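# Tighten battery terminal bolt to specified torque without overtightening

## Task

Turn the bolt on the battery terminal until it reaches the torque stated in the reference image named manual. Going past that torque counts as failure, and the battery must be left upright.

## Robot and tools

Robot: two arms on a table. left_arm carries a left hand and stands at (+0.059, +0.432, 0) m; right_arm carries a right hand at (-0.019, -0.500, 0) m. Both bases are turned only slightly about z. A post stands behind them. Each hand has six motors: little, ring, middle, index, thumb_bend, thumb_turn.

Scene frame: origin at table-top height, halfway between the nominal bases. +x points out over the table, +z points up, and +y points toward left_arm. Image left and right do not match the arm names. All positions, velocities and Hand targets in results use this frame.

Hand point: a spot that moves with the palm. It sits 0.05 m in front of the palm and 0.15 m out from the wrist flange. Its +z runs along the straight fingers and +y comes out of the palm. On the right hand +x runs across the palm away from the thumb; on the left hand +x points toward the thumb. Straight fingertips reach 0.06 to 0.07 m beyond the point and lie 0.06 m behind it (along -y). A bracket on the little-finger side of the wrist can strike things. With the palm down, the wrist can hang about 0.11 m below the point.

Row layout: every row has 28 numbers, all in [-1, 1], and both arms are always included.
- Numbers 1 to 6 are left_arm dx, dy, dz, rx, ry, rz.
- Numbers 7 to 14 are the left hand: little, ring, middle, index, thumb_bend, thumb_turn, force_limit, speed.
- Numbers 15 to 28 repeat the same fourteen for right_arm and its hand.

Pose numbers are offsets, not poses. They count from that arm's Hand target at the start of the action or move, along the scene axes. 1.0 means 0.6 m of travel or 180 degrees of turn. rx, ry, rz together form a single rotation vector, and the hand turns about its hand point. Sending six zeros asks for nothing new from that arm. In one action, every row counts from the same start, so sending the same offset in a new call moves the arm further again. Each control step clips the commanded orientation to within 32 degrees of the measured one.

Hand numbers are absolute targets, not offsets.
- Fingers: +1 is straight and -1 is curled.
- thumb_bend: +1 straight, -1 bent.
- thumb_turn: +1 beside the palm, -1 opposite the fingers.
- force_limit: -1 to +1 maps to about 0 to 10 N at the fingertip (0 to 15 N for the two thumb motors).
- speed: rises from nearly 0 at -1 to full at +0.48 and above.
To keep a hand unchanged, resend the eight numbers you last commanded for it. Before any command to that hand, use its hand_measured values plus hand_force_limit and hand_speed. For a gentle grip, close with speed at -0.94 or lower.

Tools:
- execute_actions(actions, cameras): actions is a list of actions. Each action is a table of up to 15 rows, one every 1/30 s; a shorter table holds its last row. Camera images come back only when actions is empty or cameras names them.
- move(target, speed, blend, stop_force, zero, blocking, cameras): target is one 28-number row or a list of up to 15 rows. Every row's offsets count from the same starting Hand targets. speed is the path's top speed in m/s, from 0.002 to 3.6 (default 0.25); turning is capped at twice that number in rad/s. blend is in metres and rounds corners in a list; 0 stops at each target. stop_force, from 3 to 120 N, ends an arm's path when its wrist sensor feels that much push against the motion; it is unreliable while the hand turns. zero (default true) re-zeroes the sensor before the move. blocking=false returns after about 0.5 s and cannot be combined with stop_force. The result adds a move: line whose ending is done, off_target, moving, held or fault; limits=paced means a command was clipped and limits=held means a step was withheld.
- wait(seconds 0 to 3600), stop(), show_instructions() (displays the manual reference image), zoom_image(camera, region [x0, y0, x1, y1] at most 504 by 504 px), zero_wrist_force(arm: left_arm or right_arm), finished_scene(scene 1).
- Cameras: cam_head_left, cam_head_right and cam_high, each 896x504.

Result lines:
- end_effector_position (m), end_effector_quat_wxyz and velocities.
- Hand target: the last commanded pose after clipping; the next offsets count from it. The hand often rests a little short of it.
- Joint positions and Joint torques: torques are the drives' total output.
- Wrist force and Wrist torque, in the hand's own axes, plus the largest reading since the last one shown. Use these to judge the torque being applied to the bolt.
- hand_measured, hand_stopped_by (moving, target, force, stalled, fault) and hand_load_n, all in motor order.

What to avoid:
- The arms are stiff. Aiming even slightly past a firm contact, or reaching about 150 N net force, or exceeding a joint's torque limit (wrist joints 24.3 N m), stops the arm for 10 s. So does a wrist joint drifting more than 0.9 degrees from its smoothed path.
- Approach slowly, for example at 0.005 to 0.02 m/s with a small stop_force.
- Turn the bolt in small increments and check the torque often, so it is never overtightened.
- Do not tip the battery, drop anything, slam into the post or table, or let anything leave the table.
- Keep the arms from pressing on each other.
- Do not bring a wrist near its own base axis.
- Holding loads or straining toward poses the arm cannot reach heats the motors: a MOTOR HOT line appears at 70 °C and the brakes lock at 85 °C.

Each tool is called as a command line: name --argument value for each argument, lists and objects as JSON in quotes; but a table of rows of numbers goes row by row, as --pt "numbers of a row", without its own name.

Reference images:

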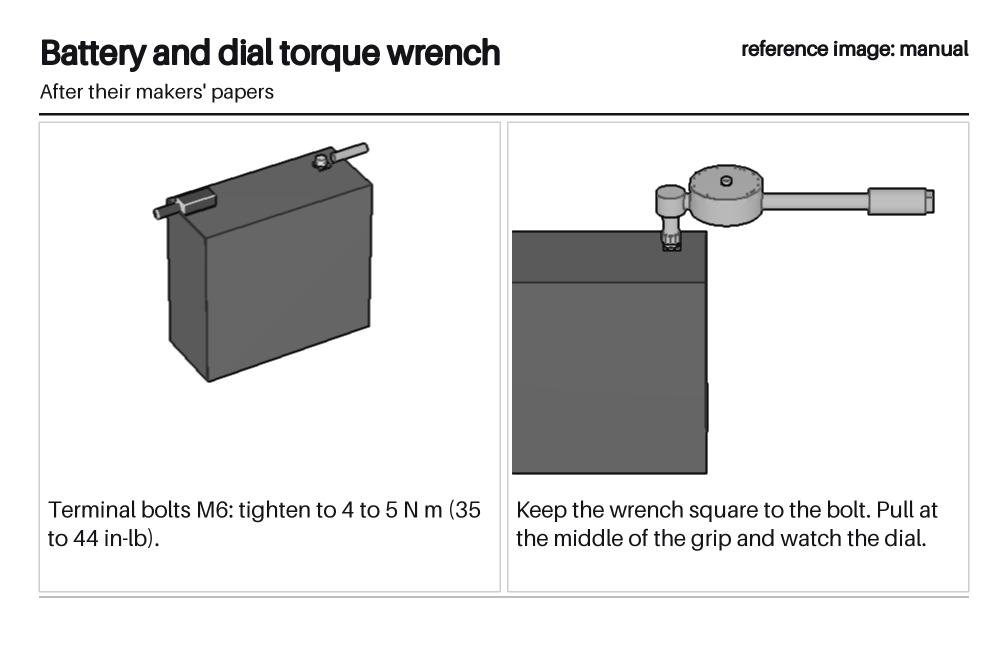

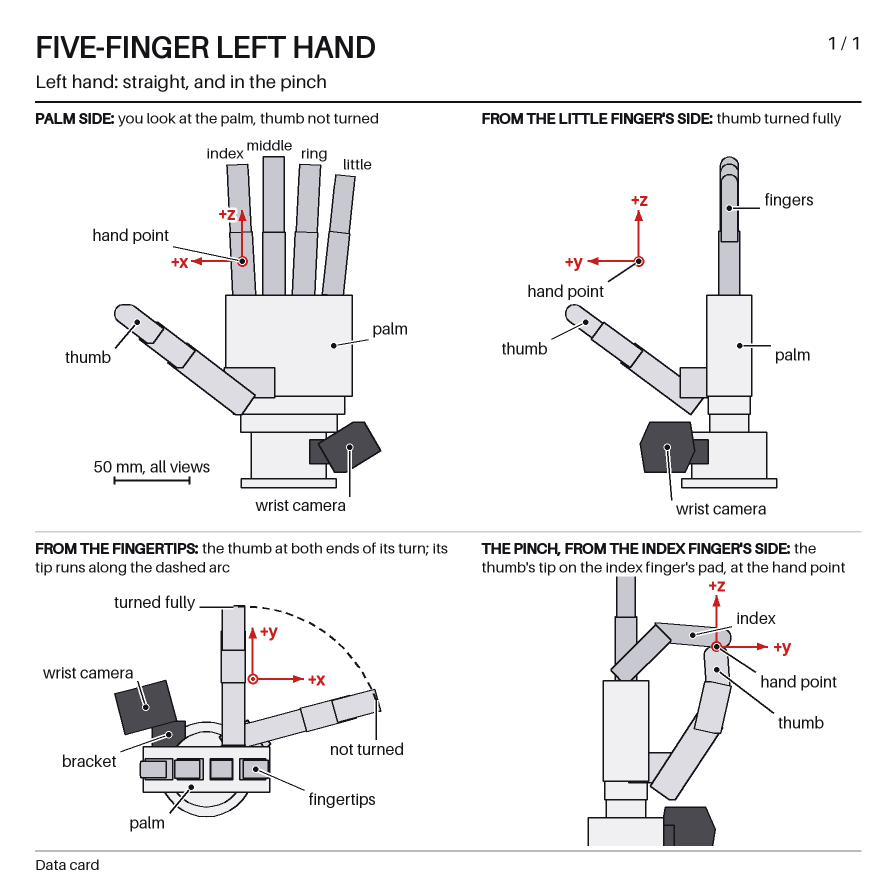

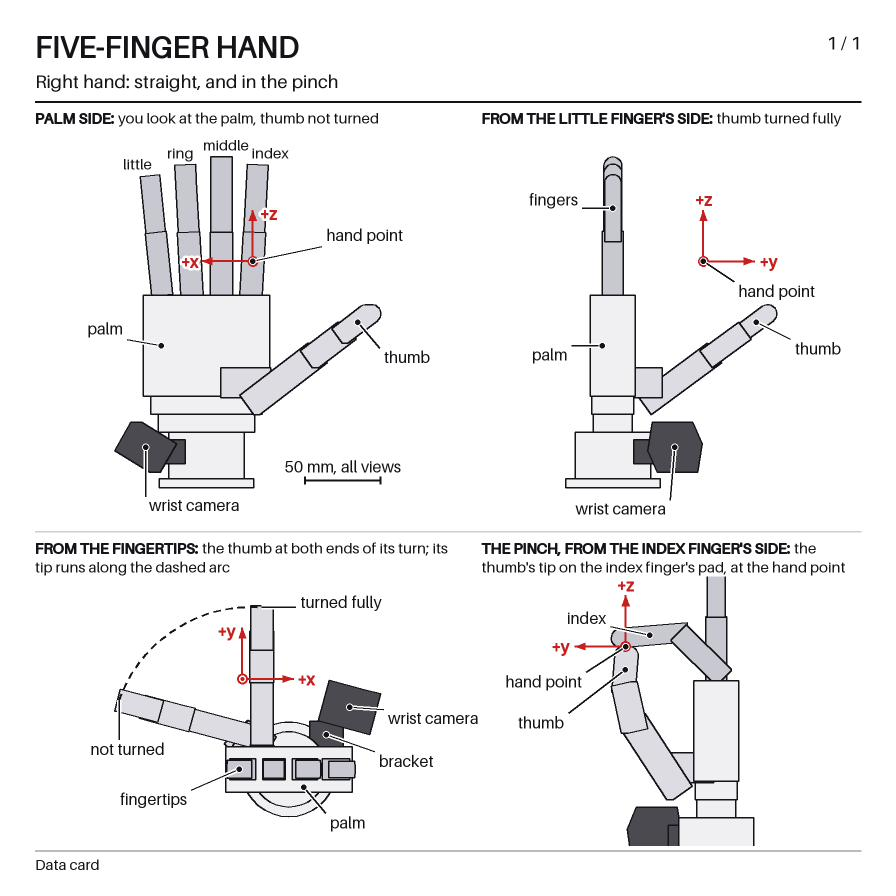

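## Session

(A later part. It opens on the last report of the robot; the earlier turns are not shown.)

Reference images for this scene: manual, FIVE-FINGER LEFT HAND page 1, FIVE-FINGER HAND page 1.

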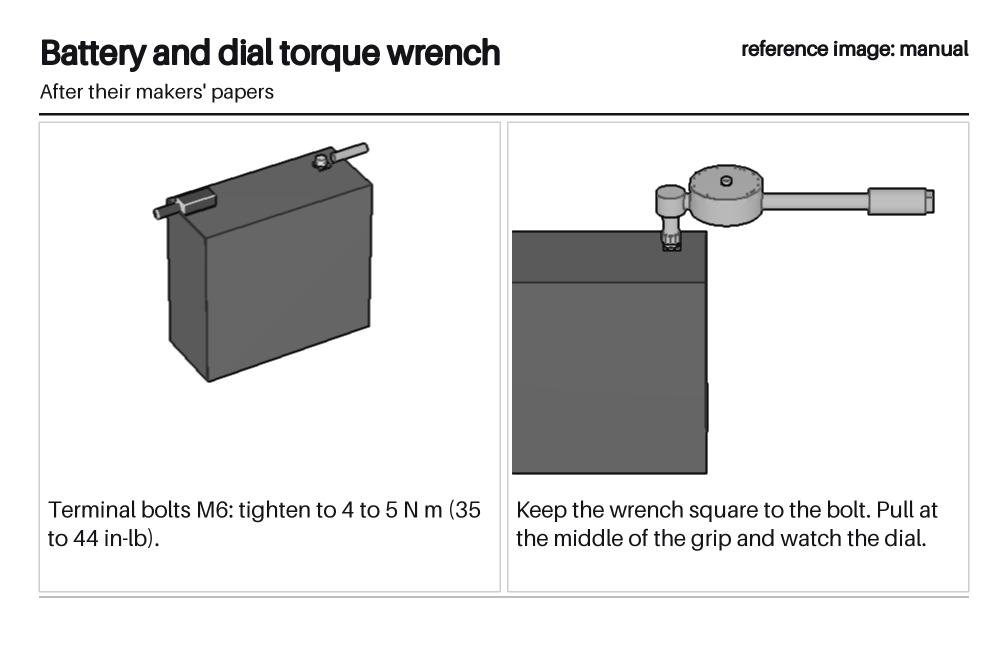

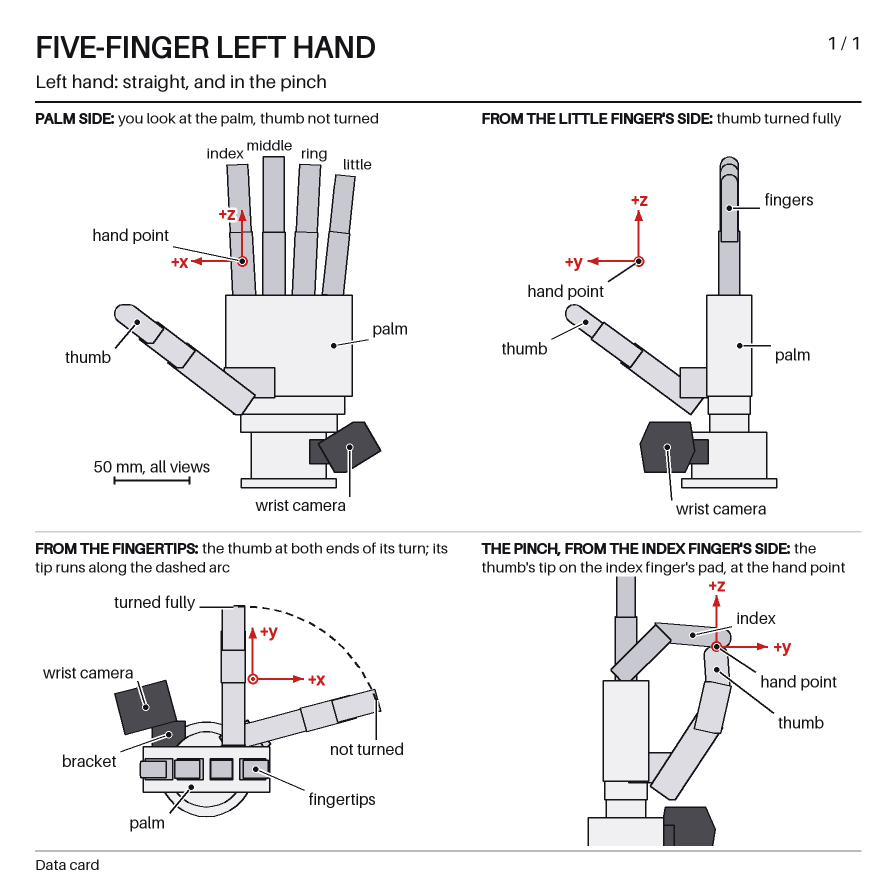

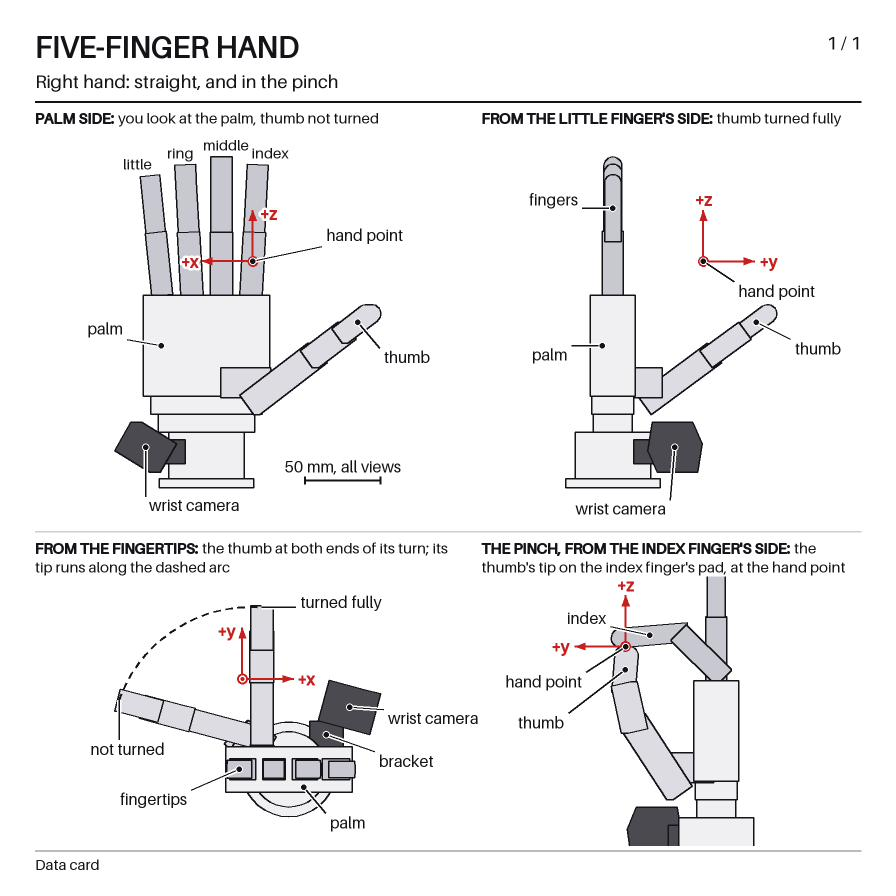

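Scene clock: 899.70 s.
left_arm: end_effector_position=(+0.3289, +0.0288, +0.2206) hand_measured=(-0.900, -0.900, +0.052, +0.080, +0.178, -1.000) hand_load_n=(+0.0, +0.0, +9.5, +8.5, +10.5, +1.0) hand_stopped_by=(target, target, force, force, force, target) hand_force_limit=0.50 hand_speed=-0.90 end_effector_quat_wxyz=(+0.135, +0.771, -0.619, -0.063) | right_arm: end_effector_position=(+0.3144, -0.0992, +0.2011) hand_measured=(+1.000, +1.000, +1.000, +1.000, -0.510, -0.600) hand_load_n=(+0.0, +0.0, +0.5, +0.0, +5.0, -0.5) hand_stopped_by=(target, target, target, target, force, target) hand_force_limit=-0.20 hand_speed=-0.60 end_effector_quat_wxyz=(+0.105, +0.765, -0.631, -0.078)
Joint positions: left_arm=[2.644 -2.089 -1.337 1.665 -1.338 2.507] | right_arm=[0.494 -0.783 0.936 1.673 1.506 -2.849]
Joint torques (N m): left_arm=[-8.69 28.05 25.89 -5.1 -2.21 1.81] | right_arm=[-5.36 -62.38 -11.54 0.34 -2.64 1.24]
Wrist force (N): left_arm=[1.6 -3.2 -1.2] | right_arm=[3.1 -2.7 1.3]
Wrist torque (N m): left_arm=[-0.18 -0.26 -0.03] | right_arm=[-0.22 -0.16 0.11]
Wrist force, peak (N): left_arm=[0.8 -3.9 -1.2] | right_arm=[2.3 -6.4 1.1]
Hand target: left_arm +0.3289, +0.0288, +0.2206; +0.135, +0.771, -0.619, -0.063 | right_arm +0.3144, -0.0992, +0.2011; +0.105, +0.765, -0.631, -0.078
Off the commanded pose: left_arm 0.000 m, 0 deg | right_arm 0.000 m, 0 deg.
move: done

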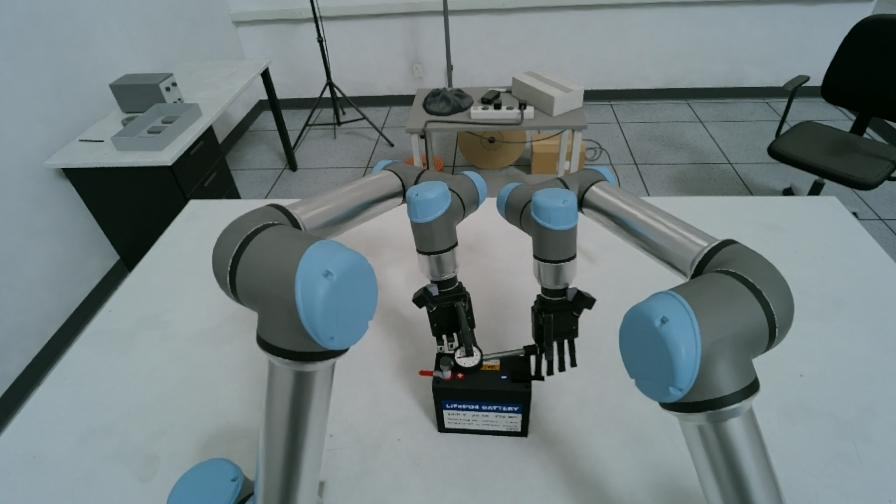

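zoom_image --camera "cam_head_left" --region '[453, 344, 479, 370]'

wait --seconds 0.3 --cameras '["cam_head_right"]'

zoom_image --camera "cam_head_right" --region '[432, 344, 458, 370]'

Scaled by 19.385 from the camera's image (finer frame: 1280x720).

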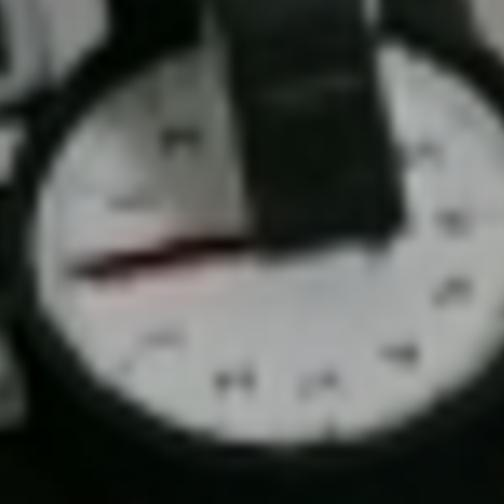

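Scene clock: 900.47 s.
left_arm: end_effector_position=(+0.3289, +0.0288, +0.2206) hand_measured=(-0.900, -0.900, +0.052, +0.080, +0.178, -1.000) hand_load_n=(+0.0, +0.0, +9.5, +8.0, +10.5, +1.0) hand_stopped_by=(target, target, force, force, force, target) hand_force_limit=0.50 hand_speed=-0.90 end_effector_quat_wxyz=(+0.135, +0.771, -0.619, -0.063) | right_arm: end_effector_position=(+0.3144, -0.0992, +0.2011) hand_measured=(+1.000, +1.000, +1.000, +1.000, -0.510, -0.600) hand_load_n=(+0.0, +0.0, +0.0, +0.0, +4.5, -1.0) hand_stopped_by=(target, target, target, target, force, target) hand_force_limit=-0.20 hand_speed=-0.60 end_effector_quat_wxyz=(+0.105, +0.765, -0.631, -0.078)
Joint positions: left_arm=[2.644 -2.089 -1.337 1.665 -1.338 2.508] | right_arm=[0.494 -0.784 0.936 1.672 1.506 -2.849]
Joint torques (N m): left_arm=[-9.61 27.49 26.17 -5.39 -2.23 1.68] | right_arm=[-6.63 -62.68 -11.02 0.29 -2.8 1.28]
Wrist force (N): left_arm=[1.3 -2.8 -1.4] | right_arm=[3.2 -3.2 1.3]
Wrist torque (N m): left_arm=[-0.10 -0.22 -0.05] | right_arm=[-0.25 -0.18 0.10]
Wrist force, peak (N): left_arm=[1.6 -3.2 -1.5] | right_arm=[3.2 -3.7 1.8]
Hand target: left_arm +0.3289, +0.0288, +0.2206; +0.135, +0.771, -0.619, -0.063 | right_arm +0.3144, -0.0992, +0.2011; +0.105, +0.765, -0.631, -0.078
Off the commanded pose: left_arm 0.000 m, 0 deg | right_arm 0.000 m, 0 deg.
wait: 0.30 s; at rest from the start

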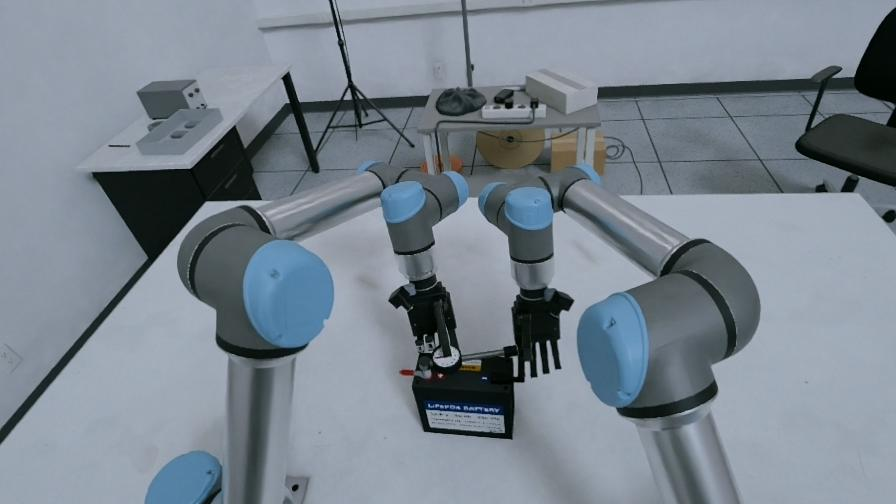

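Scaled by 19.385 from the camera's image (finer frame: 1280x720).

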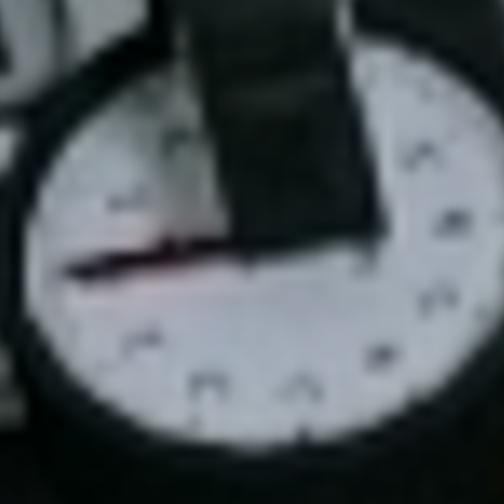

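move --target '[-0.00461,-0.00098,0,0,0,-0.01667,-0.9,-0.9,-0.5,-0.5,-0.1,-1,0.5,-0.9,-0.01531,0.00075,0,0,0,-0.01667,1,1,1,1,-0.7,-0.6,-0.2,-0.6]' --speed 0.02 --cameras '["cam_head_left"]'

zoom_image --camera "cam_head_left" --region '[453, 344, 479, 370]'

zoom_image --camera "cam_head_left" --region '[432, 346, 464, 378]'

Scene clock: 902.53 s.
left_arm: end_effector_position=(+0.3261, +0.0282, +0.2206) hand_measured=(-0.900, -0.900, +0.052, +0.080, +0.178, -1.000) hand_load_n=(+0.0, +0.0, +9.0, +8.0, +11.0, +1.0) hand_stopped_by=(target, target, force, force, force, target) hand_force_limit=0.50 hand_speed=-0.90 end_effector_quat_wxyz=(+0.134, +0.755, -0.639, -0.067) | right_arm: end_effector_position=(+0.3053, -0.0987, +0.2011) hand_measured=(+1.000, +1.000, +1.000, +1.000, -0.510, -0.600) hand_load_n=(+0.0, +0.0, +0.0, +0.0, +4.5, -1.0) hand_stopped_by=(target, target, target, target, force, target) hand_force_limit=-0.20 hand_speed=-0.60 end_effector_quat_wxyz=(+0.103, +0.748, -0.651, -0.081)
Joint positions: left_arm=[2.632 -2.102 -1.32 1.651 -1.346 2.548] | right_arm=[0.492 -0.816 0.992 1.645 1.493 -2.8]
Joint torques (N m): left_arm=[-9.88 27.77 26.55 -5.09 -2.11 1.55] | right_arm=[-5.98 -61.34 -9.7 0.19 -2.86 1.25]
Wrist force (N): left_arm=[0.1 -1.9 -1.1] | right_arm=[2.8 -5.0 1.0]
Wrist torque (N m): left_arm=[-0.07 -0.16 -0.11] | right_arm=[-0.36 -0.12 0.06]
Wrist force, peak (N): left_arm=[1.5 -3.1 -1.8] | right_arm=[2.9 -6.2 0.8]
Hand target: left_arm +0.3261, +0.0282, +0.2206; +0.134, +0.754, -0.639, -0.067 | right_arm +0.3052, -0.0987, +0.2011; +0.103, +0.748, -0.651, -0.081
Off the commanded pose: left_arm 0.000 m, 0 deg | right_arm 0.000 m, 0 deg.
move: done

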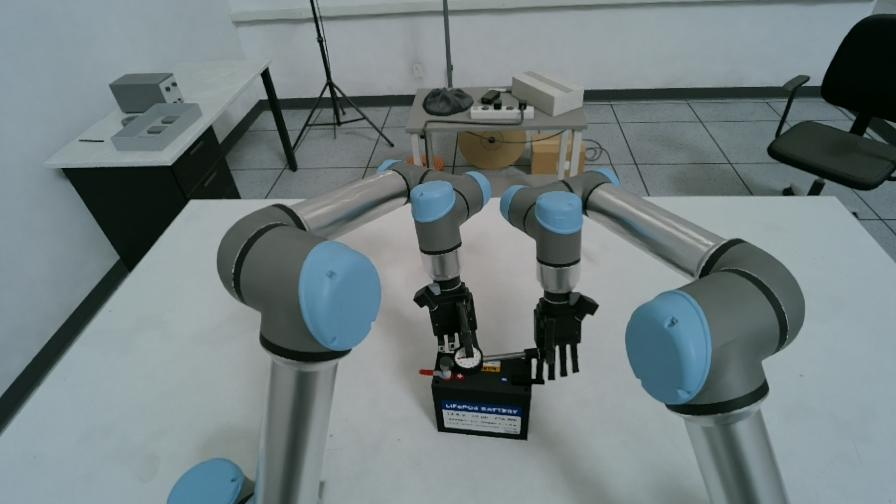

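Scaled by 19.385 from the camera's image (finer frame: 1280x720).

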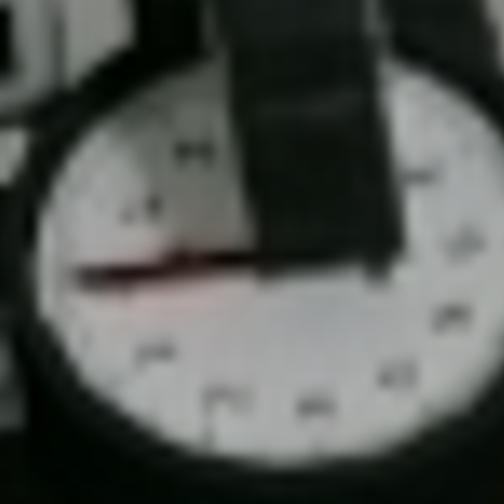

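Scaled by 15.750 from the camera's image (finer frame: 1280x720).

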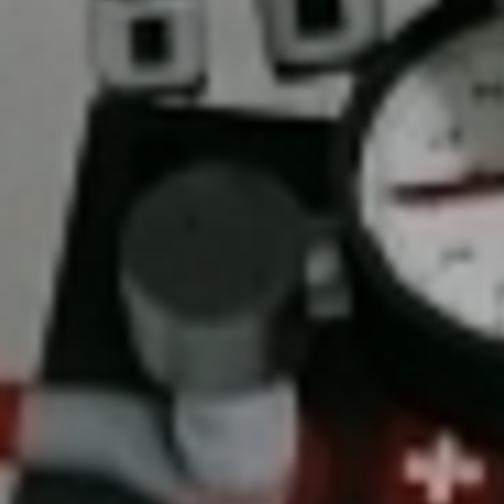

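zoom_image --camera "cam_head_left" --region '[420, 350, 550, 450]'

move --target '[0.00916,0.0022,0,0,0,0.03333,-0.9,-0.9,-0.5,-0.5,-0.1,-1,0.5,-0.9,0.03063,-0.0007,0,0,0,0.03333,1,1,1,1,-0.7,-0.6,-0.2,-0.6]' --speed 0.02 --cameras '["cam_head_left"]'

zoom_image --camera "cam_head_left" --region '[420, 350, 550, 450]'

zoom_image --camera "cam_head_left" --region '[453, 344, 479, 370]'

Scaled by 3.877 from the camera's image (finer frame: 1280x720).

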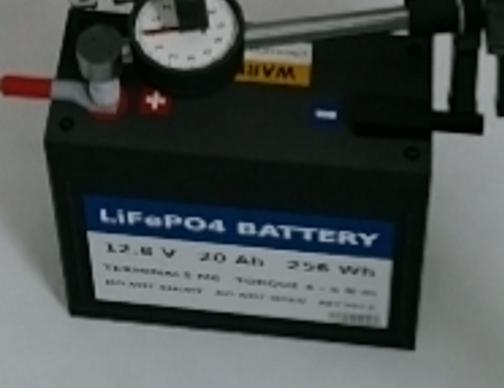

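Scene clock: 906.80 s.
left_arm: end_effector_position=(+0.3316, +0.0296, +0.2206) hand_measured=(-0.900, -0.900, +0.052, +0.080, +0.178, -1.000) hand_load_n=(+0.0, +0.0, +9.5, +7.5, +9.5, +1.5) hand_stopped_by=(target, target, force, force, force, target) hand_force_limit=0.50 hand_speed=-0.90 end_effector_quat_wxyz=(+0.137, +0.787, -0.599, -0.060) | right_arm: end_effector_position=(+0.3235, -0.0992, +0.2011) hand_measured=(+1.000, +1.000, +1.000, +1.000, -0.510, -0.600) hand_load_n=(+0.0, +0.0, +0.0, +0.0, +6.5, -0.5) hand_stopped_by=(target, target, target, target, force, target) hand_force_limit=-0.20 hand_speed=-0.60 end_effector_quat_wxyz=(+0.107, +0.781, -0.611, -0.075)
Joint positions: left_arm=[2.655 -2.076 -1.355 1.679 -1.331 2.466] | right_arm=[0.496 -0.75 0.876 1.701 1.519 -2.897]
Joint torques (N m): left_arm=[12.29 43.67 10.69 1 3.64 -1.67] | right_arm=[8.2 -42.43 -23.93 4.53 1.51 -1.42]
Wrist force (N): left_arm=[-1.0 2.0 -1.7] | right_arm=[0.2 2.3 3.8]
Wrist torque (N m): left_arm=[-0.04 -0.27 0.11] | right_arm=[-0.12 0.00 0.12]
Wrist force, peak (N): left_arm=[4.1 -7.2 -3.1] | right_arm=[2.6 4.0 5.0]
Hand target: left_arm +0.3316, +0.0296, +0.2206; +0.137, +0.787, -0.599, -0.060 | right_arm +0.3236, -0.0992, +0.2011; +0.107, +0.781, -0.611, -0.075
Off the commanded pose: left_arm 0.000 m, 0 deg | right_arm 0.000 m, 0 deg.
move: done

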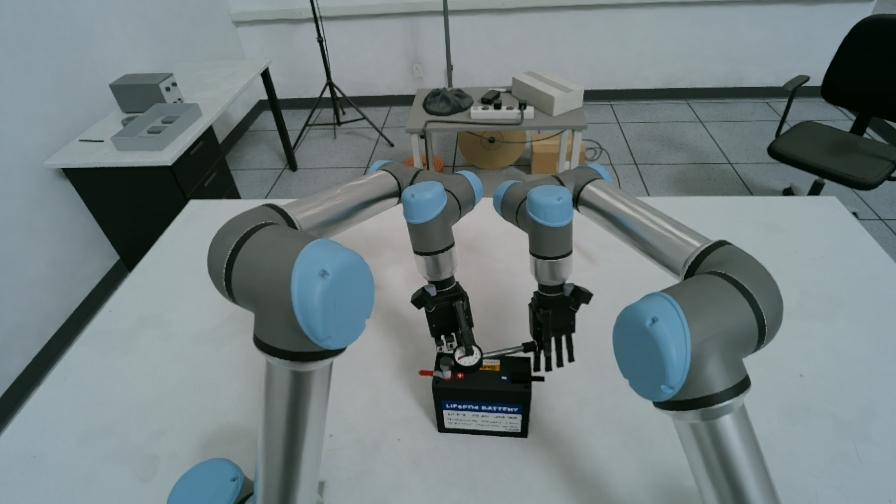

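Scaled by 3.877 from the camera's image (finer frame: 1280x720).

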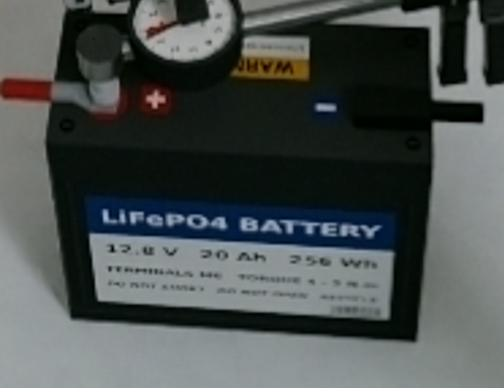

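Scaled by 19.385 from the camera's image (finer frame: 1280x720).

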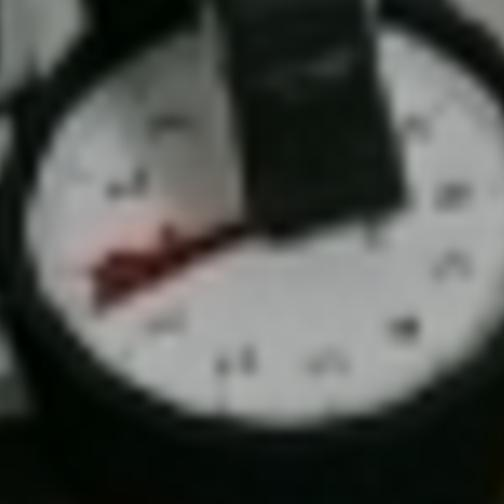

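move --target '[-0.00151,-0.00043,0.0003,0,0,-0.00556,-0.9,-0.9,-0.5,-0.5,-0.1,-1,0.5,-0.9,-0.00511,-0.0001,0,0,0,-0.00556,1,1,1,1,-0.7,-0.6,-0.2,-0.6]' --speed 0.02

move --target '[0,0,0,0,0,0,-0.9,-0.9,0.18,0.18,0.3,-1,0.5,-0.5,0,0,0,0,0,0,1,1,1,1,-0.7,-0.6,-0.2,-0.6]' --speed 0.02 --cameras '["cam_head_left"]'

zoom_image --camera "cam_head_left" --region '[420, 330, 500, 390]'

Scene clock: 908.73 s.
left_arm: end_effector_position=(+0.3307, +0.0293, +0.2208) hand_measured=(-0.900, -0.900, +0.052, +0.080, +0.178, -1.000) hand_load_n=(+0.0, +0.0, +10.0, +9.0, +9.5, +1.5) hand_stopped_by=(target, target, force, force, force, target) hand_force_limit=0.50 hand_speed=-0.90 end_effector_quat_wxyz=(+0.136, +0.782, -0.606, -0.061) | right_arm: end_effector_position=(+0.3206, -0.0992, +0.2011) hand_measured=(+1.000, +1.000, +1.000, +1.000, -0.510, -0.600) hand_load_n=(+0.0, +0.0, +0.0, +0.0, +5.5, -1.0) hand_stopped_by=(target, target, target, target, force, target) hand_force_limit=-0.20 hand_speed=-0.60 end_effector_quat_wxyz=(+0.106, +0.776, -0.618, -0.076)
Joint positions: left_arm=[2.651 -2.081 -1.349 1.674 -1.333 2.48] | right_arm=[0.495 -0.761 0.896 1.692 1.515 -2.881]
Joint torques (N m): left_arm=[-6.83 28.59 29.34 -4.53 -1.89 1.38] | right_arm=[-7.81 -62.47 -11.23 0.15 -2.07 1.45]
Wrist force (N): left_arm=[-2.9 2.1 3.4] | right_arm=[-0.4 -1.2 1.7]
Wrist torque (N m): left_arm=[-0.15 -0.12 -0.12] | right_arm=[-0.22 0.03 -0.05]
Wrist force, peak (N): left_arm=[-3.2 2.0 3.8] | right_arm=[0.4 2.0 4.6]
Hand target: left_arm +0.3307, +0.0293, +0.2208; +0.136, +0.782, -0.606, -0.061 | right_arm +0.3205, -0.0992, +0.2011; +0.106, +0.775, -0.618, -0.076
Off the commanded pose: left_arm 0.000 m, 0 deg | right_arm 0.000 m, 0 deg.
move: done

Scene clock: 909.23 s.
left_arm: end_effector_position=(+0.3307, +0.0293, +0.2208) hand_measured=(-0.900, -0.900, +0.180, +0.180, +0.300, -1.000) hand_load_n=(-0.5, +0.0, +0.0, +0.0, +0.0, +0.0) hand_stopped_by=(target, target, target, target, target, target) hand_force_limit=0.50 hand_speed=-0.50 end_effector_quat_wxyz=(+0.136, +0.782, -0.606, -0.061) | right_arm: end_effector_position=(+0.3205, -0.0992, +0.2011) hand_measured=(+1.000, +1.000, +1.000, +1.000, -0.510, -0.600) hand_load_n=(+0.0, +0.0, +0.0, +0.0, +6.0, -0.5) hand_stopped_by=(target, target, target, target, force, target) hand_force_limit=-0.20 hand_speed=-0.60 end_effector_quat_wxyz=(+0.106, +0.775, -0.618, -0.076)
Joint positions: left_arm=[2.651 -2.081 -1.349 1.674 -1.333 2.48] | right_arm=[0.495 -0.761 0.896 1.692 1.515 -2.881]
Joint torques (N m): left_arm=[-8.53 27.43 19.77 -1.92 -2.2 1.52] | right_arm=[-7.59 -63.32 -12.04 0.46 -2.21 1.32]
Wrist force (N): left_arm=[0.3 -1.6 -1.1] | right_arm=[-0.3 -0.6 4.0]
Wrist torque (N m): left_arm=[-0.16 -0.09 0.03] | right_arm=[-0.27 -0.02 -0.04]
Wrist force, peak (N): left_arm=[1.3 -1.4 -6.1] | right_arm=[0.4 -0.6 5.7]
Hand target: left_arm +0.3307, +0.0293, +0.2208; +0.136, +0.782, -0.606, -0.061 | right_arm +0.3205, -0.0992, +0.2011; +0.106, +0.775, -0.618, -0.076
Off the commanded pose: left_arm 0.000 m, 0 deg | right_arm 0.000 m, 0 deg.
move: done

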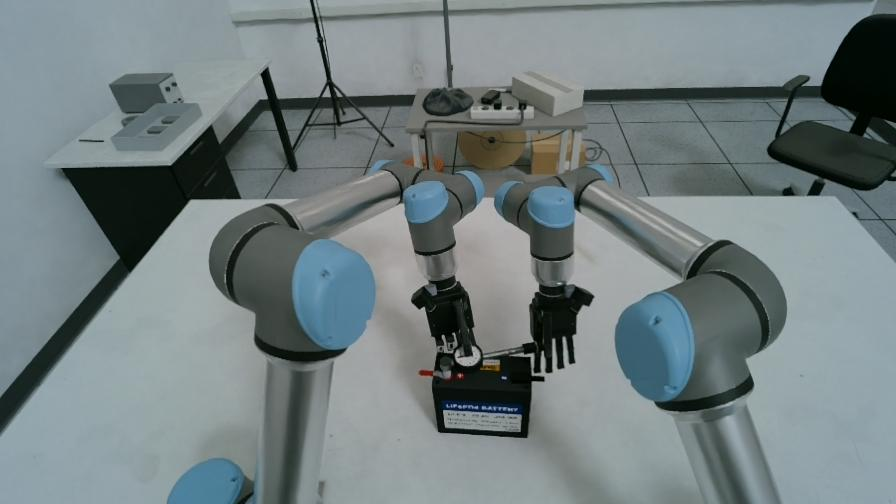

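Scaled by 6.300 from the camera's image (finer frame: 1280x720).

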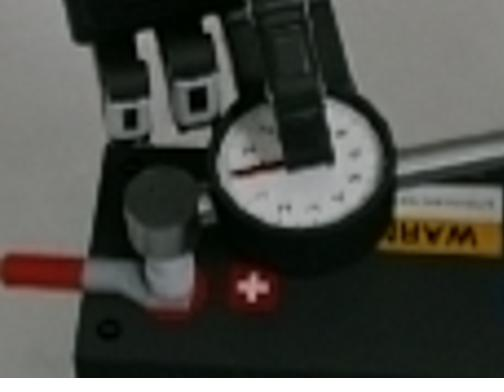

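move --pt "0.0319 0.0097 0 0 0 0 -0.9 -0.9 0.18 0.18 0.3 -1 0.5 -0.5 0 0 0 0 0 0 1 1 1 1 -0.7 -0.6 -0.2 -0.6" --pt "0.1673 0.0511 0 0 0 0 -0.9 -0.9 0.18 0.18 0.3 -1 0.5 -0.5 0 0 0 0 0 0 1 1 1 1 -0.7 -0.6 -0.2 -0.6" --speed '[0.03,0.12]' --blend 0.003 --cameras '["cam_head_left"]'

zoom_image --camera "cam_head_left" --region '[420, 350, 550, 450]'

zoom_image --camera "cam_head_left" --region '[453, 344, 479, 370]'

Scene clock: 911.83 s.
left_arm: end_effector_position=(+0.4310, +0.0599, +0.2208) hand_measured=(-0.900, -0.900, +0.180, +0.180, +0.300, -1.000) hand_load_n=(+0.0, +0.0, +0.0, +0.0, +0.0, +0.0) hand_stopped_by=(target, target, target, target, target, target) hand_force_limit=0.50 hand_speed=-0.50 end_effector_quat_wxyz=(+0.136, +0.782, -0.606, -0.061) | right_arm: end_effector_position=(+0.3205, -0.0992, +0.2011) hand_measured=(+1.000, +1.000, +1.000, +1.000, -0.510, -0.600) hand_load_n=(+0.5, +0.0, -0.5, +0.0, +6.0, -1.0) hand_stopped_by=(target, target, target, target, force, target) hand_force_limit=-0.20 hand_speed=-0.60 end_effector_quat_wxyz=(+0.106, +0.775, -0.618, -0.076)
Joint positions: left_arm=[2.776 -2.241 -1.095 1.553 -1.358 2.606] | right_arm=[0.495 -0.761 0.896 1.692 1.515 -2.881]
Joint torques (N m): left_arm=[11.72 33.03 26.88 -5.09 -2.3 1.48] | right_arm=[-6.91 -62.89 -10.88 0.35 -2.02 1.11]
Wrist force (N): left_arm=[0.3 -1.9 -0.7] | right_arm=[-0.3 -0.8 4.3]
Wrist torque (N m): left_arm=[-0.23 -0.08 0.02] | right_arm=[-0.29 -0.01 -0.05]
Wrist force, peak (N): left_arm=[0.2 -2.4 -0.9] | right_arm=[-0.3 -0.8 4.3]
Hand target: left_arm +0.4311, +0.0600, +0.2208; +0.136, +0.782, -0.606, -0.061 | right_arm +0.3205, -0.0992, +0.2011; +0.106, +0.775, -0.618, -0.076
Off the commanded pose: left_arm 0.000 m, 0 deg | right_arm 0.000 m, 0 deg.
move: done

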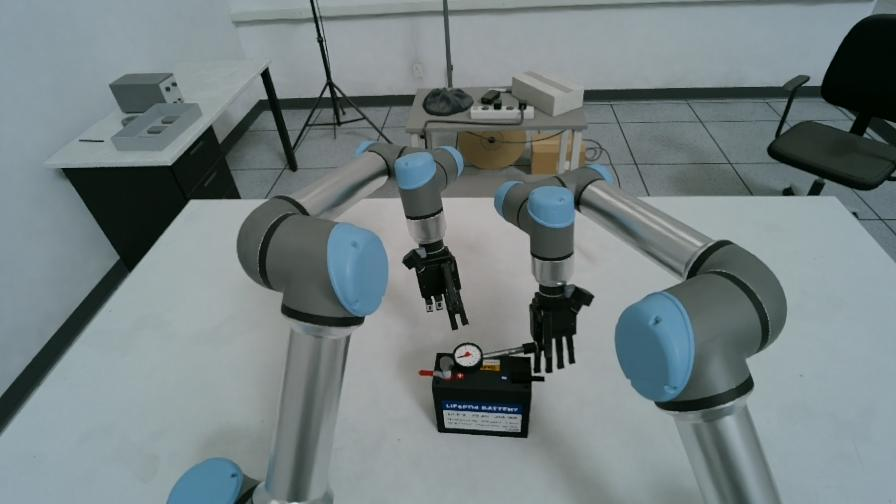

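Scaled by 3.877 from the camera's image (finer frame: 1280x720).

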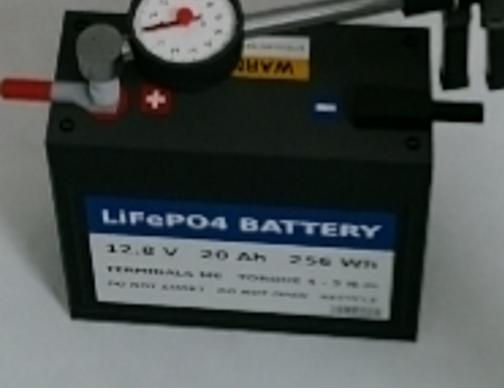

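Scaled by 19.385 from the camera's image (finer frame: 1280x720).

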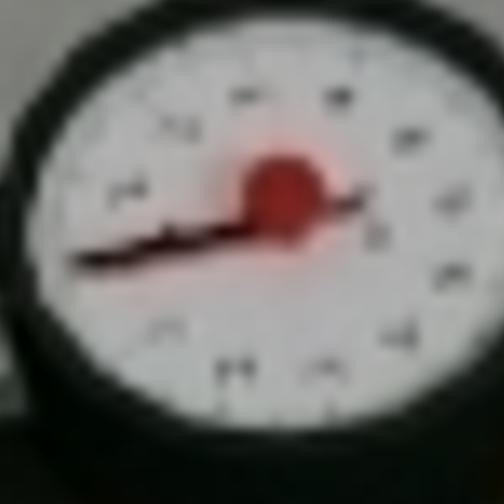

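move --pt "0.0148 0.1 0.232 0 0 0 -0.9 -0.9 -0.85 -0.85 0.95 -1 0.3 0 0 0 0 0 0 0 1 1 1 1 -0.7 -0.6 -0.2 -0.6" --pt "-0.3018 0.2667 0.332 -0.099 -0.0957 -0.0018 -0.9 -0.9 -0.85 -0.85 0.95 -1 0.3 0 0 0 0 0 0 0 1 1 1 1 -0.7 -0.6 -0.2 -0.6" --pt "-0.4223 0.02 0.2103 -0.198 -0.191 -0.0036 -0.9 -0.9 -0.85 -0.85 0.95 -1 0.3 0 0 0 0 0 0 0 1 1 1 1 -0.7 -0.6 -0.2 -0.6" --pt "-0.4257 -0.23 -0.1897 -0.198 -0.191 -0.0036 -0.9 -0.9 -0.85 -0.85 0.95 -1 0.3 0 0 0 0 0 0 0 1 1 1 1 -0.7 -0.6 -0.2 -0.6" --speed 0.2 --blend '[0.02,0.02,0.02,0]' --cameras '["cam_head_left","cam_head_right"]'

Scene clock: 918.00 s.
left_arm: end_effector_position=(+0.1756, -0.0780, +0.1071) hand_measured=(-0.900, -0.900, -0.850, -0.850, +0.950, -1.000) hand_load_n=(+0.0, +0.0, +0.0, +0.0, +0.0, -0.5) hand_stopped_by=(target, target, target, target, target, target) hand_force_limit=0.30 hand_speed=0.00 end_effector_quat_wxyz=(+0.183, +0.683, -0.612, +0.354) | right_arm: end_effector_position=(+0.3205, -0.0992, +0.2011) hand_measured=(+1.000, +1.000, +1.000, +1.000, -0.510, -0.600) hand_load_n=(+0.0, +0.0, +0.0, +0.0, +5.5, -1.0) hand_stopped_by=(target, target, target, target, force, target) hand_force_limit=-0.20 hand_speed=-0.60 end_effector_quat_wxyz=(+0.106, +0.775, -0.618, -0.076)
Joint positions: left_arm=[2.28 -1.718 -2.102 3.025 -1.278 2.11] | right_arm=[0.495 -0.761 0.896 1.692 1.515 -2.881]
Joint torques (N m): left_arm=[-8.54 11.65 25.28 2.12 -2.34 -1.5] | right_arm=[-7.55 -62.77 -13.24 0.31 -2.23 1.53]
Wrist force (N): left_arm=[-0.2 0.2 -1.6] | right_arm=[-0.4 -0.6 4.0]
Wrist torque (N m): left_arm=[0.12 -0.13 0.07] | right_arm=[-0.25 0.01 -0.04]
Wrist force, peak (N): left_arm=[0.7 -2.4 -1.3] | right_arm=[-0.3 -1.0 4.3]
Hand target: left_arm +0.1757, -0.0780, +0.1070; +0.183, +0.683, -0.612, +0.354 | right_arm +0.3205, -0.0992, +0.2011; +0.106, +0.775, -0.618, -0.076
Off the commanded pose: left_arm 0.000 m, 0 deg | right_arm 0.000 m, 0 deg.
move: done

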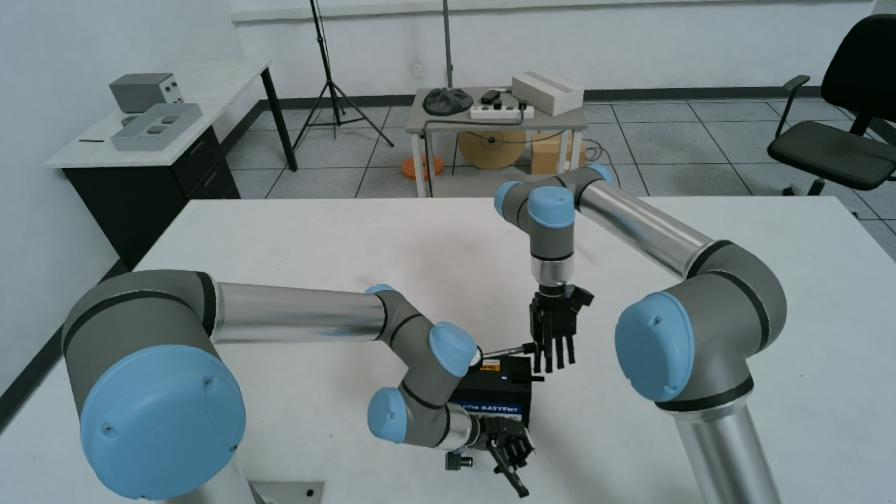

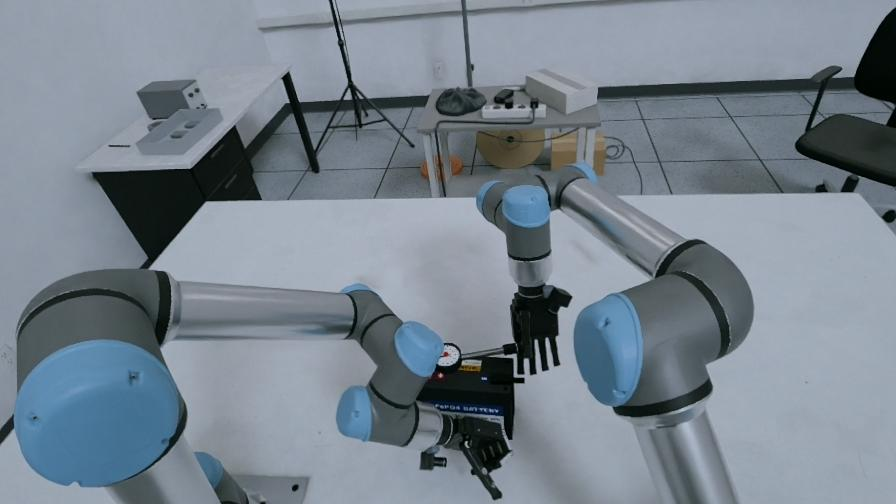

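move --target '[0.0583,0,0,0,0,0,-0.9,-0.9,-0.85,-0.85,0.95,-1,0.3,0,0,0,0,0,0,0,1,1,1,1,-0.7,-0.6,-0.2,-0.6]' --speed 0.06

move --target '[0.04,0,0,0,0,0,-0.9,-0.9,-0.85,-0.85,0.95,-1,0.3,0,0,0,0,0,0,0,1,1,1,1,-0.7,-0.6,-0.2,-0.6]' --speed 0.008 --stop_force 4 --cameras '["cam_head_right"]'

zoom_image --camera "cam_head_right" --region '[400, 330, 530, 460]'

Scene clock: 919.50 s.
left_arm: end_effector_position=(+0.2105, -0.0780, +0.1070) hand_measured=(-0.900, -0.900, -0.850, -0.850, +0.950, -1.000) hand_load_n=(+0.0, +0.0, +0.0, +0.0, +0.0, -0.5) hand_stopped_by=(target, target, target, target, target, target) hand_force_limit=0.30 hand_speed=0.00 end_effector_quat_wxyz=(+0.183, +0.683, -0.612, +0.354) | right_arm: end_effector_position=(+0.3205, -0.0992, +0.2011) hand_measured=(+1.000, +1.000, +1.000, +1.000, -0.510, -0.600) hand_load_n=(+0.0, +0.0, +0.0, +0.0, +5.5, -1.0) hand_stopped_by=(target, target, target, target, force, target) hand_force_limit=-0.20 hand_speed=-0.60 end_effector_quat_wxyz=(+0.106, +0.775, -0.618, -0.076)
Joint positions: left_arm=[2.359 -1.754 -2.062 3.003 -1.223 2.17] | right_arm=[0.495 -0.761 0.896 1.692 1.515 -2.881]
Joint torques (N m): left_arm=[11.13 12.89 25.29 -3.4 3.53 1.41] | right_arm=[-7.1 -63.37 -12.75 0.32 -2.16 1.36]
Wrist force (N): left_arm=[0.1 0.0 -1.7] | right_arm=[-0.1 -0.5 3.7]
Wrist torque (N m): left_arm=[0.10 -0.18 -0.05] | right_arm=[-0.26 -0.03 -0.03]
Wrist force, peak (N): left_arm=[-0.2 0.7 -1.8] | right_arm=[-0.2 -0.7 4.3]
Hand target: left_arm +0.2106, -0.0780, +0.1070; +0.183, +0.683, -0.612, +0.354 | right_arm +0.3205, -0.0992, +0.2011; +0.106, +0.775, -0.618, -0.076
Off the commanded pose: left_arm 0.000 m, 0 deg | right_arm 0.000 m, 0 deg.
move: done

Scene clock: 922.00 s.
left_arm: end_effector_position=(+0.2211, -0.0780, +0.1070) hand_measured=(-0.900, -0.900, -0.850, -0.850, +0.950, -1.000) hand_load_n=(+0.0, +0.0, +0.0, +0.0, +0.0, +0.0) hand_stopped_by=(target, target, target, target, target, target) hand_force_limit=0.30 hand_speed=0.00 end_effector_quat_wxyz=(+0.183, +0.683, -0.612, +0.354) | right_arm: end_effector_position=(+0.3205, -0.0992, +0.2011) hand_measured=(+1.000, +1.000, +1.000, +1.000, -0.510, -0.600) hand_load_n=(+0.0, +0.0, +0.5, +0.0, +5.5, -1.0) hand_stopped_by=(target, target, target, target, force, target) hand_force_limit=-0.20 hand_speed=-0.60 end_effector_quat_wxyz=(+0.106, +0.775, -0.618, -0.076)
Joint positions: left_arm=[2.381 -1.766 -2.048 2.995 -1.208 2.187] | right_arm=[0.495 -0.761 0.896 1.692 1.515 -2.881]
Joint torques (N m): left_arm=[-8.07 30.78 8.57 2.11 -2.3 -1.46] | right_arm=[-6.95 -63.31 -10.65 0.48 -1.94 1.31]
Wrist force (N): left_arm=[-0.1 0.4 -1.8] | right_arm=[0.2 -0.5 3.9]
Wrist torque (N m): left_arm=[0.05 -0.15 0.00] | right_arm=[-0.24 -0.05 -0.01]
Wrist force, peak (N): left_arm=[0.9 5.6 -3.3] | right_arm=[-0.3 -0.7 4.2]
Hand target: left_arm +0.2211, -0.0780, +0.1070; +0.183, +0.683, -0.612, +0.354 (not the last commanded pose) | right_arm +0.3205, -0.0992, +0.2011; +0.106, +0.775, -0.618, -0.076
Off the commanded pose: left_arm 0.014 m, 0 deg | right_arm 0.000 m, 0 deg.
move: contact (left_arm)

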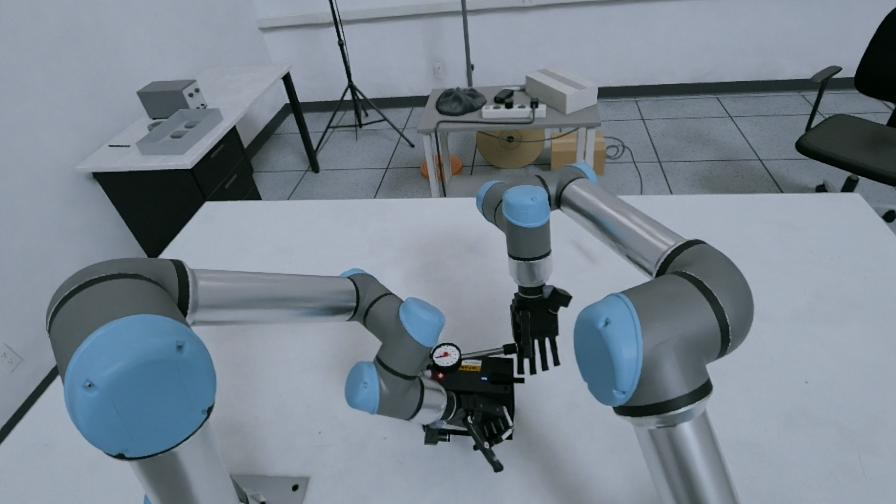

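Scaled by 3.877 from the camera's image (finer frame: 1280x720).

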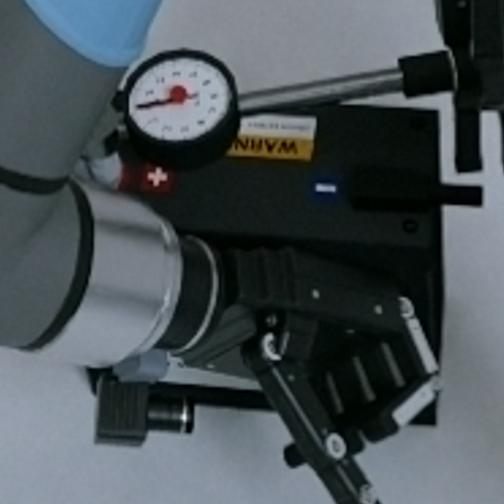

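move --target '[0.0033,0,0,0,0,0,-0.9,-0.9,-0.85,-0.85,0.95,-1,0.3,0,0,0,0,0,0,0,1,1,1,1,-0.7,-0.6,-0.2,-0.6]' --speed 0.01 --cameras '["cam_head_right"]'

zoom_image --camera "cam_head_right" --region '[430, 340, 466, 376]'

Scene clock: 922.93 s.
left_arm: end_effector_position=(+0.2230, -0.0780, +0.1070) hand_measured=(-0.900, -0.900, -0.850, -0.850, +0.950, -1.000) hand_load_n=(+0.0, +0.0, +0.0, +0.0, +0.0, -0.5) hand_stopped_by=(target, target, target, target, target, target) hand_force_limit=0.30 hand_speed=0.00 end_effector_quat_wxyz=(+0.183, +0.683, -0.612, +0.354) | right_arm: end_effector_position=(+0.3205, -0.0992, +0.2011) hand_measured=(+1.000, +1.000, +1.000, +1.000, -0.510, -0.600) hand_load_n=(+0.0, +0.0, +0.0, +0.0, +5.5, -1.0) hand_stopped_by=(target, target, target, target, force, target) hand_force_limit=-0.20 hand_speed=-0.60 end_effector_quat_wxyz=(+0.106, +0.775, -0.618, -0.076)
Joint positions: left_arm=[2.385 -1.768 -2.045 2.994 -1.205 2.19] | right_arm=[0.495 -0.761 0.896 1.692 1.515 -2.881]
Joint torques (N m): left_arm=[14.58 12.98 26.93 -2.65 2.36 1.41] | right_arm=[-6.27 -63.05 -10.63 0.46 -1.99 1.15]
Wrist force (N): left_arm=[1.0 7.1 -2.3] | right_arm=[1.0 -0.8 3.8]
Wrist torque (N m): left_arm=[0.51 -0.21 0.03] | right_arm=[-0.28 -0.08 0.01]
Wrist force, peak (N): left_arm=[1.0 7.1 -2.3] | right_arm=[-0.1 -0.6 4.2]
Hand target: left_arm +0.2231, -0.0780, +0.1070; +0.183, +0.683, -0.612, +0.354 | right_arm +0.3205, -0.0992, +0.2011; +0.106, +0.775, -0.618, -0.076
Off the commanded pose: left_arm 0.000 m, 0 deg | right_arm 0.000 m, 0 deg.
move: done

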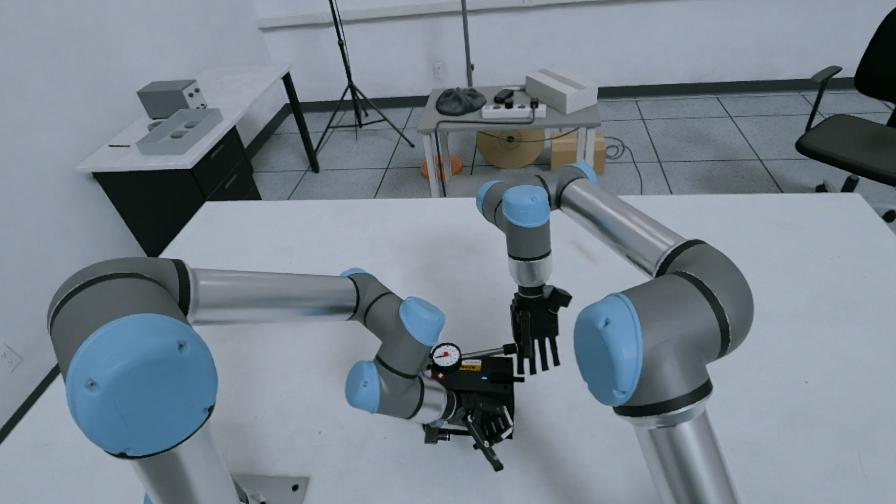

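Scaled by 14.000 from the camera's image (finer frame: 1280x720).

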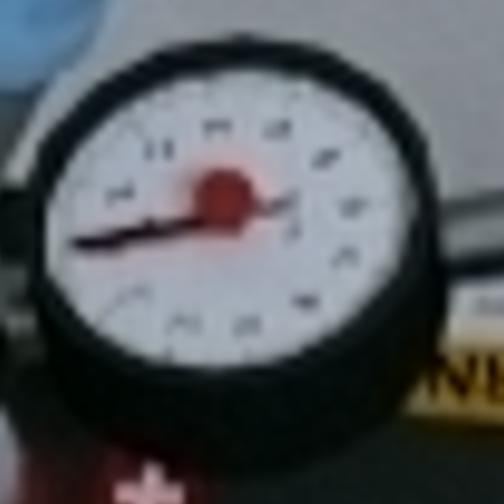

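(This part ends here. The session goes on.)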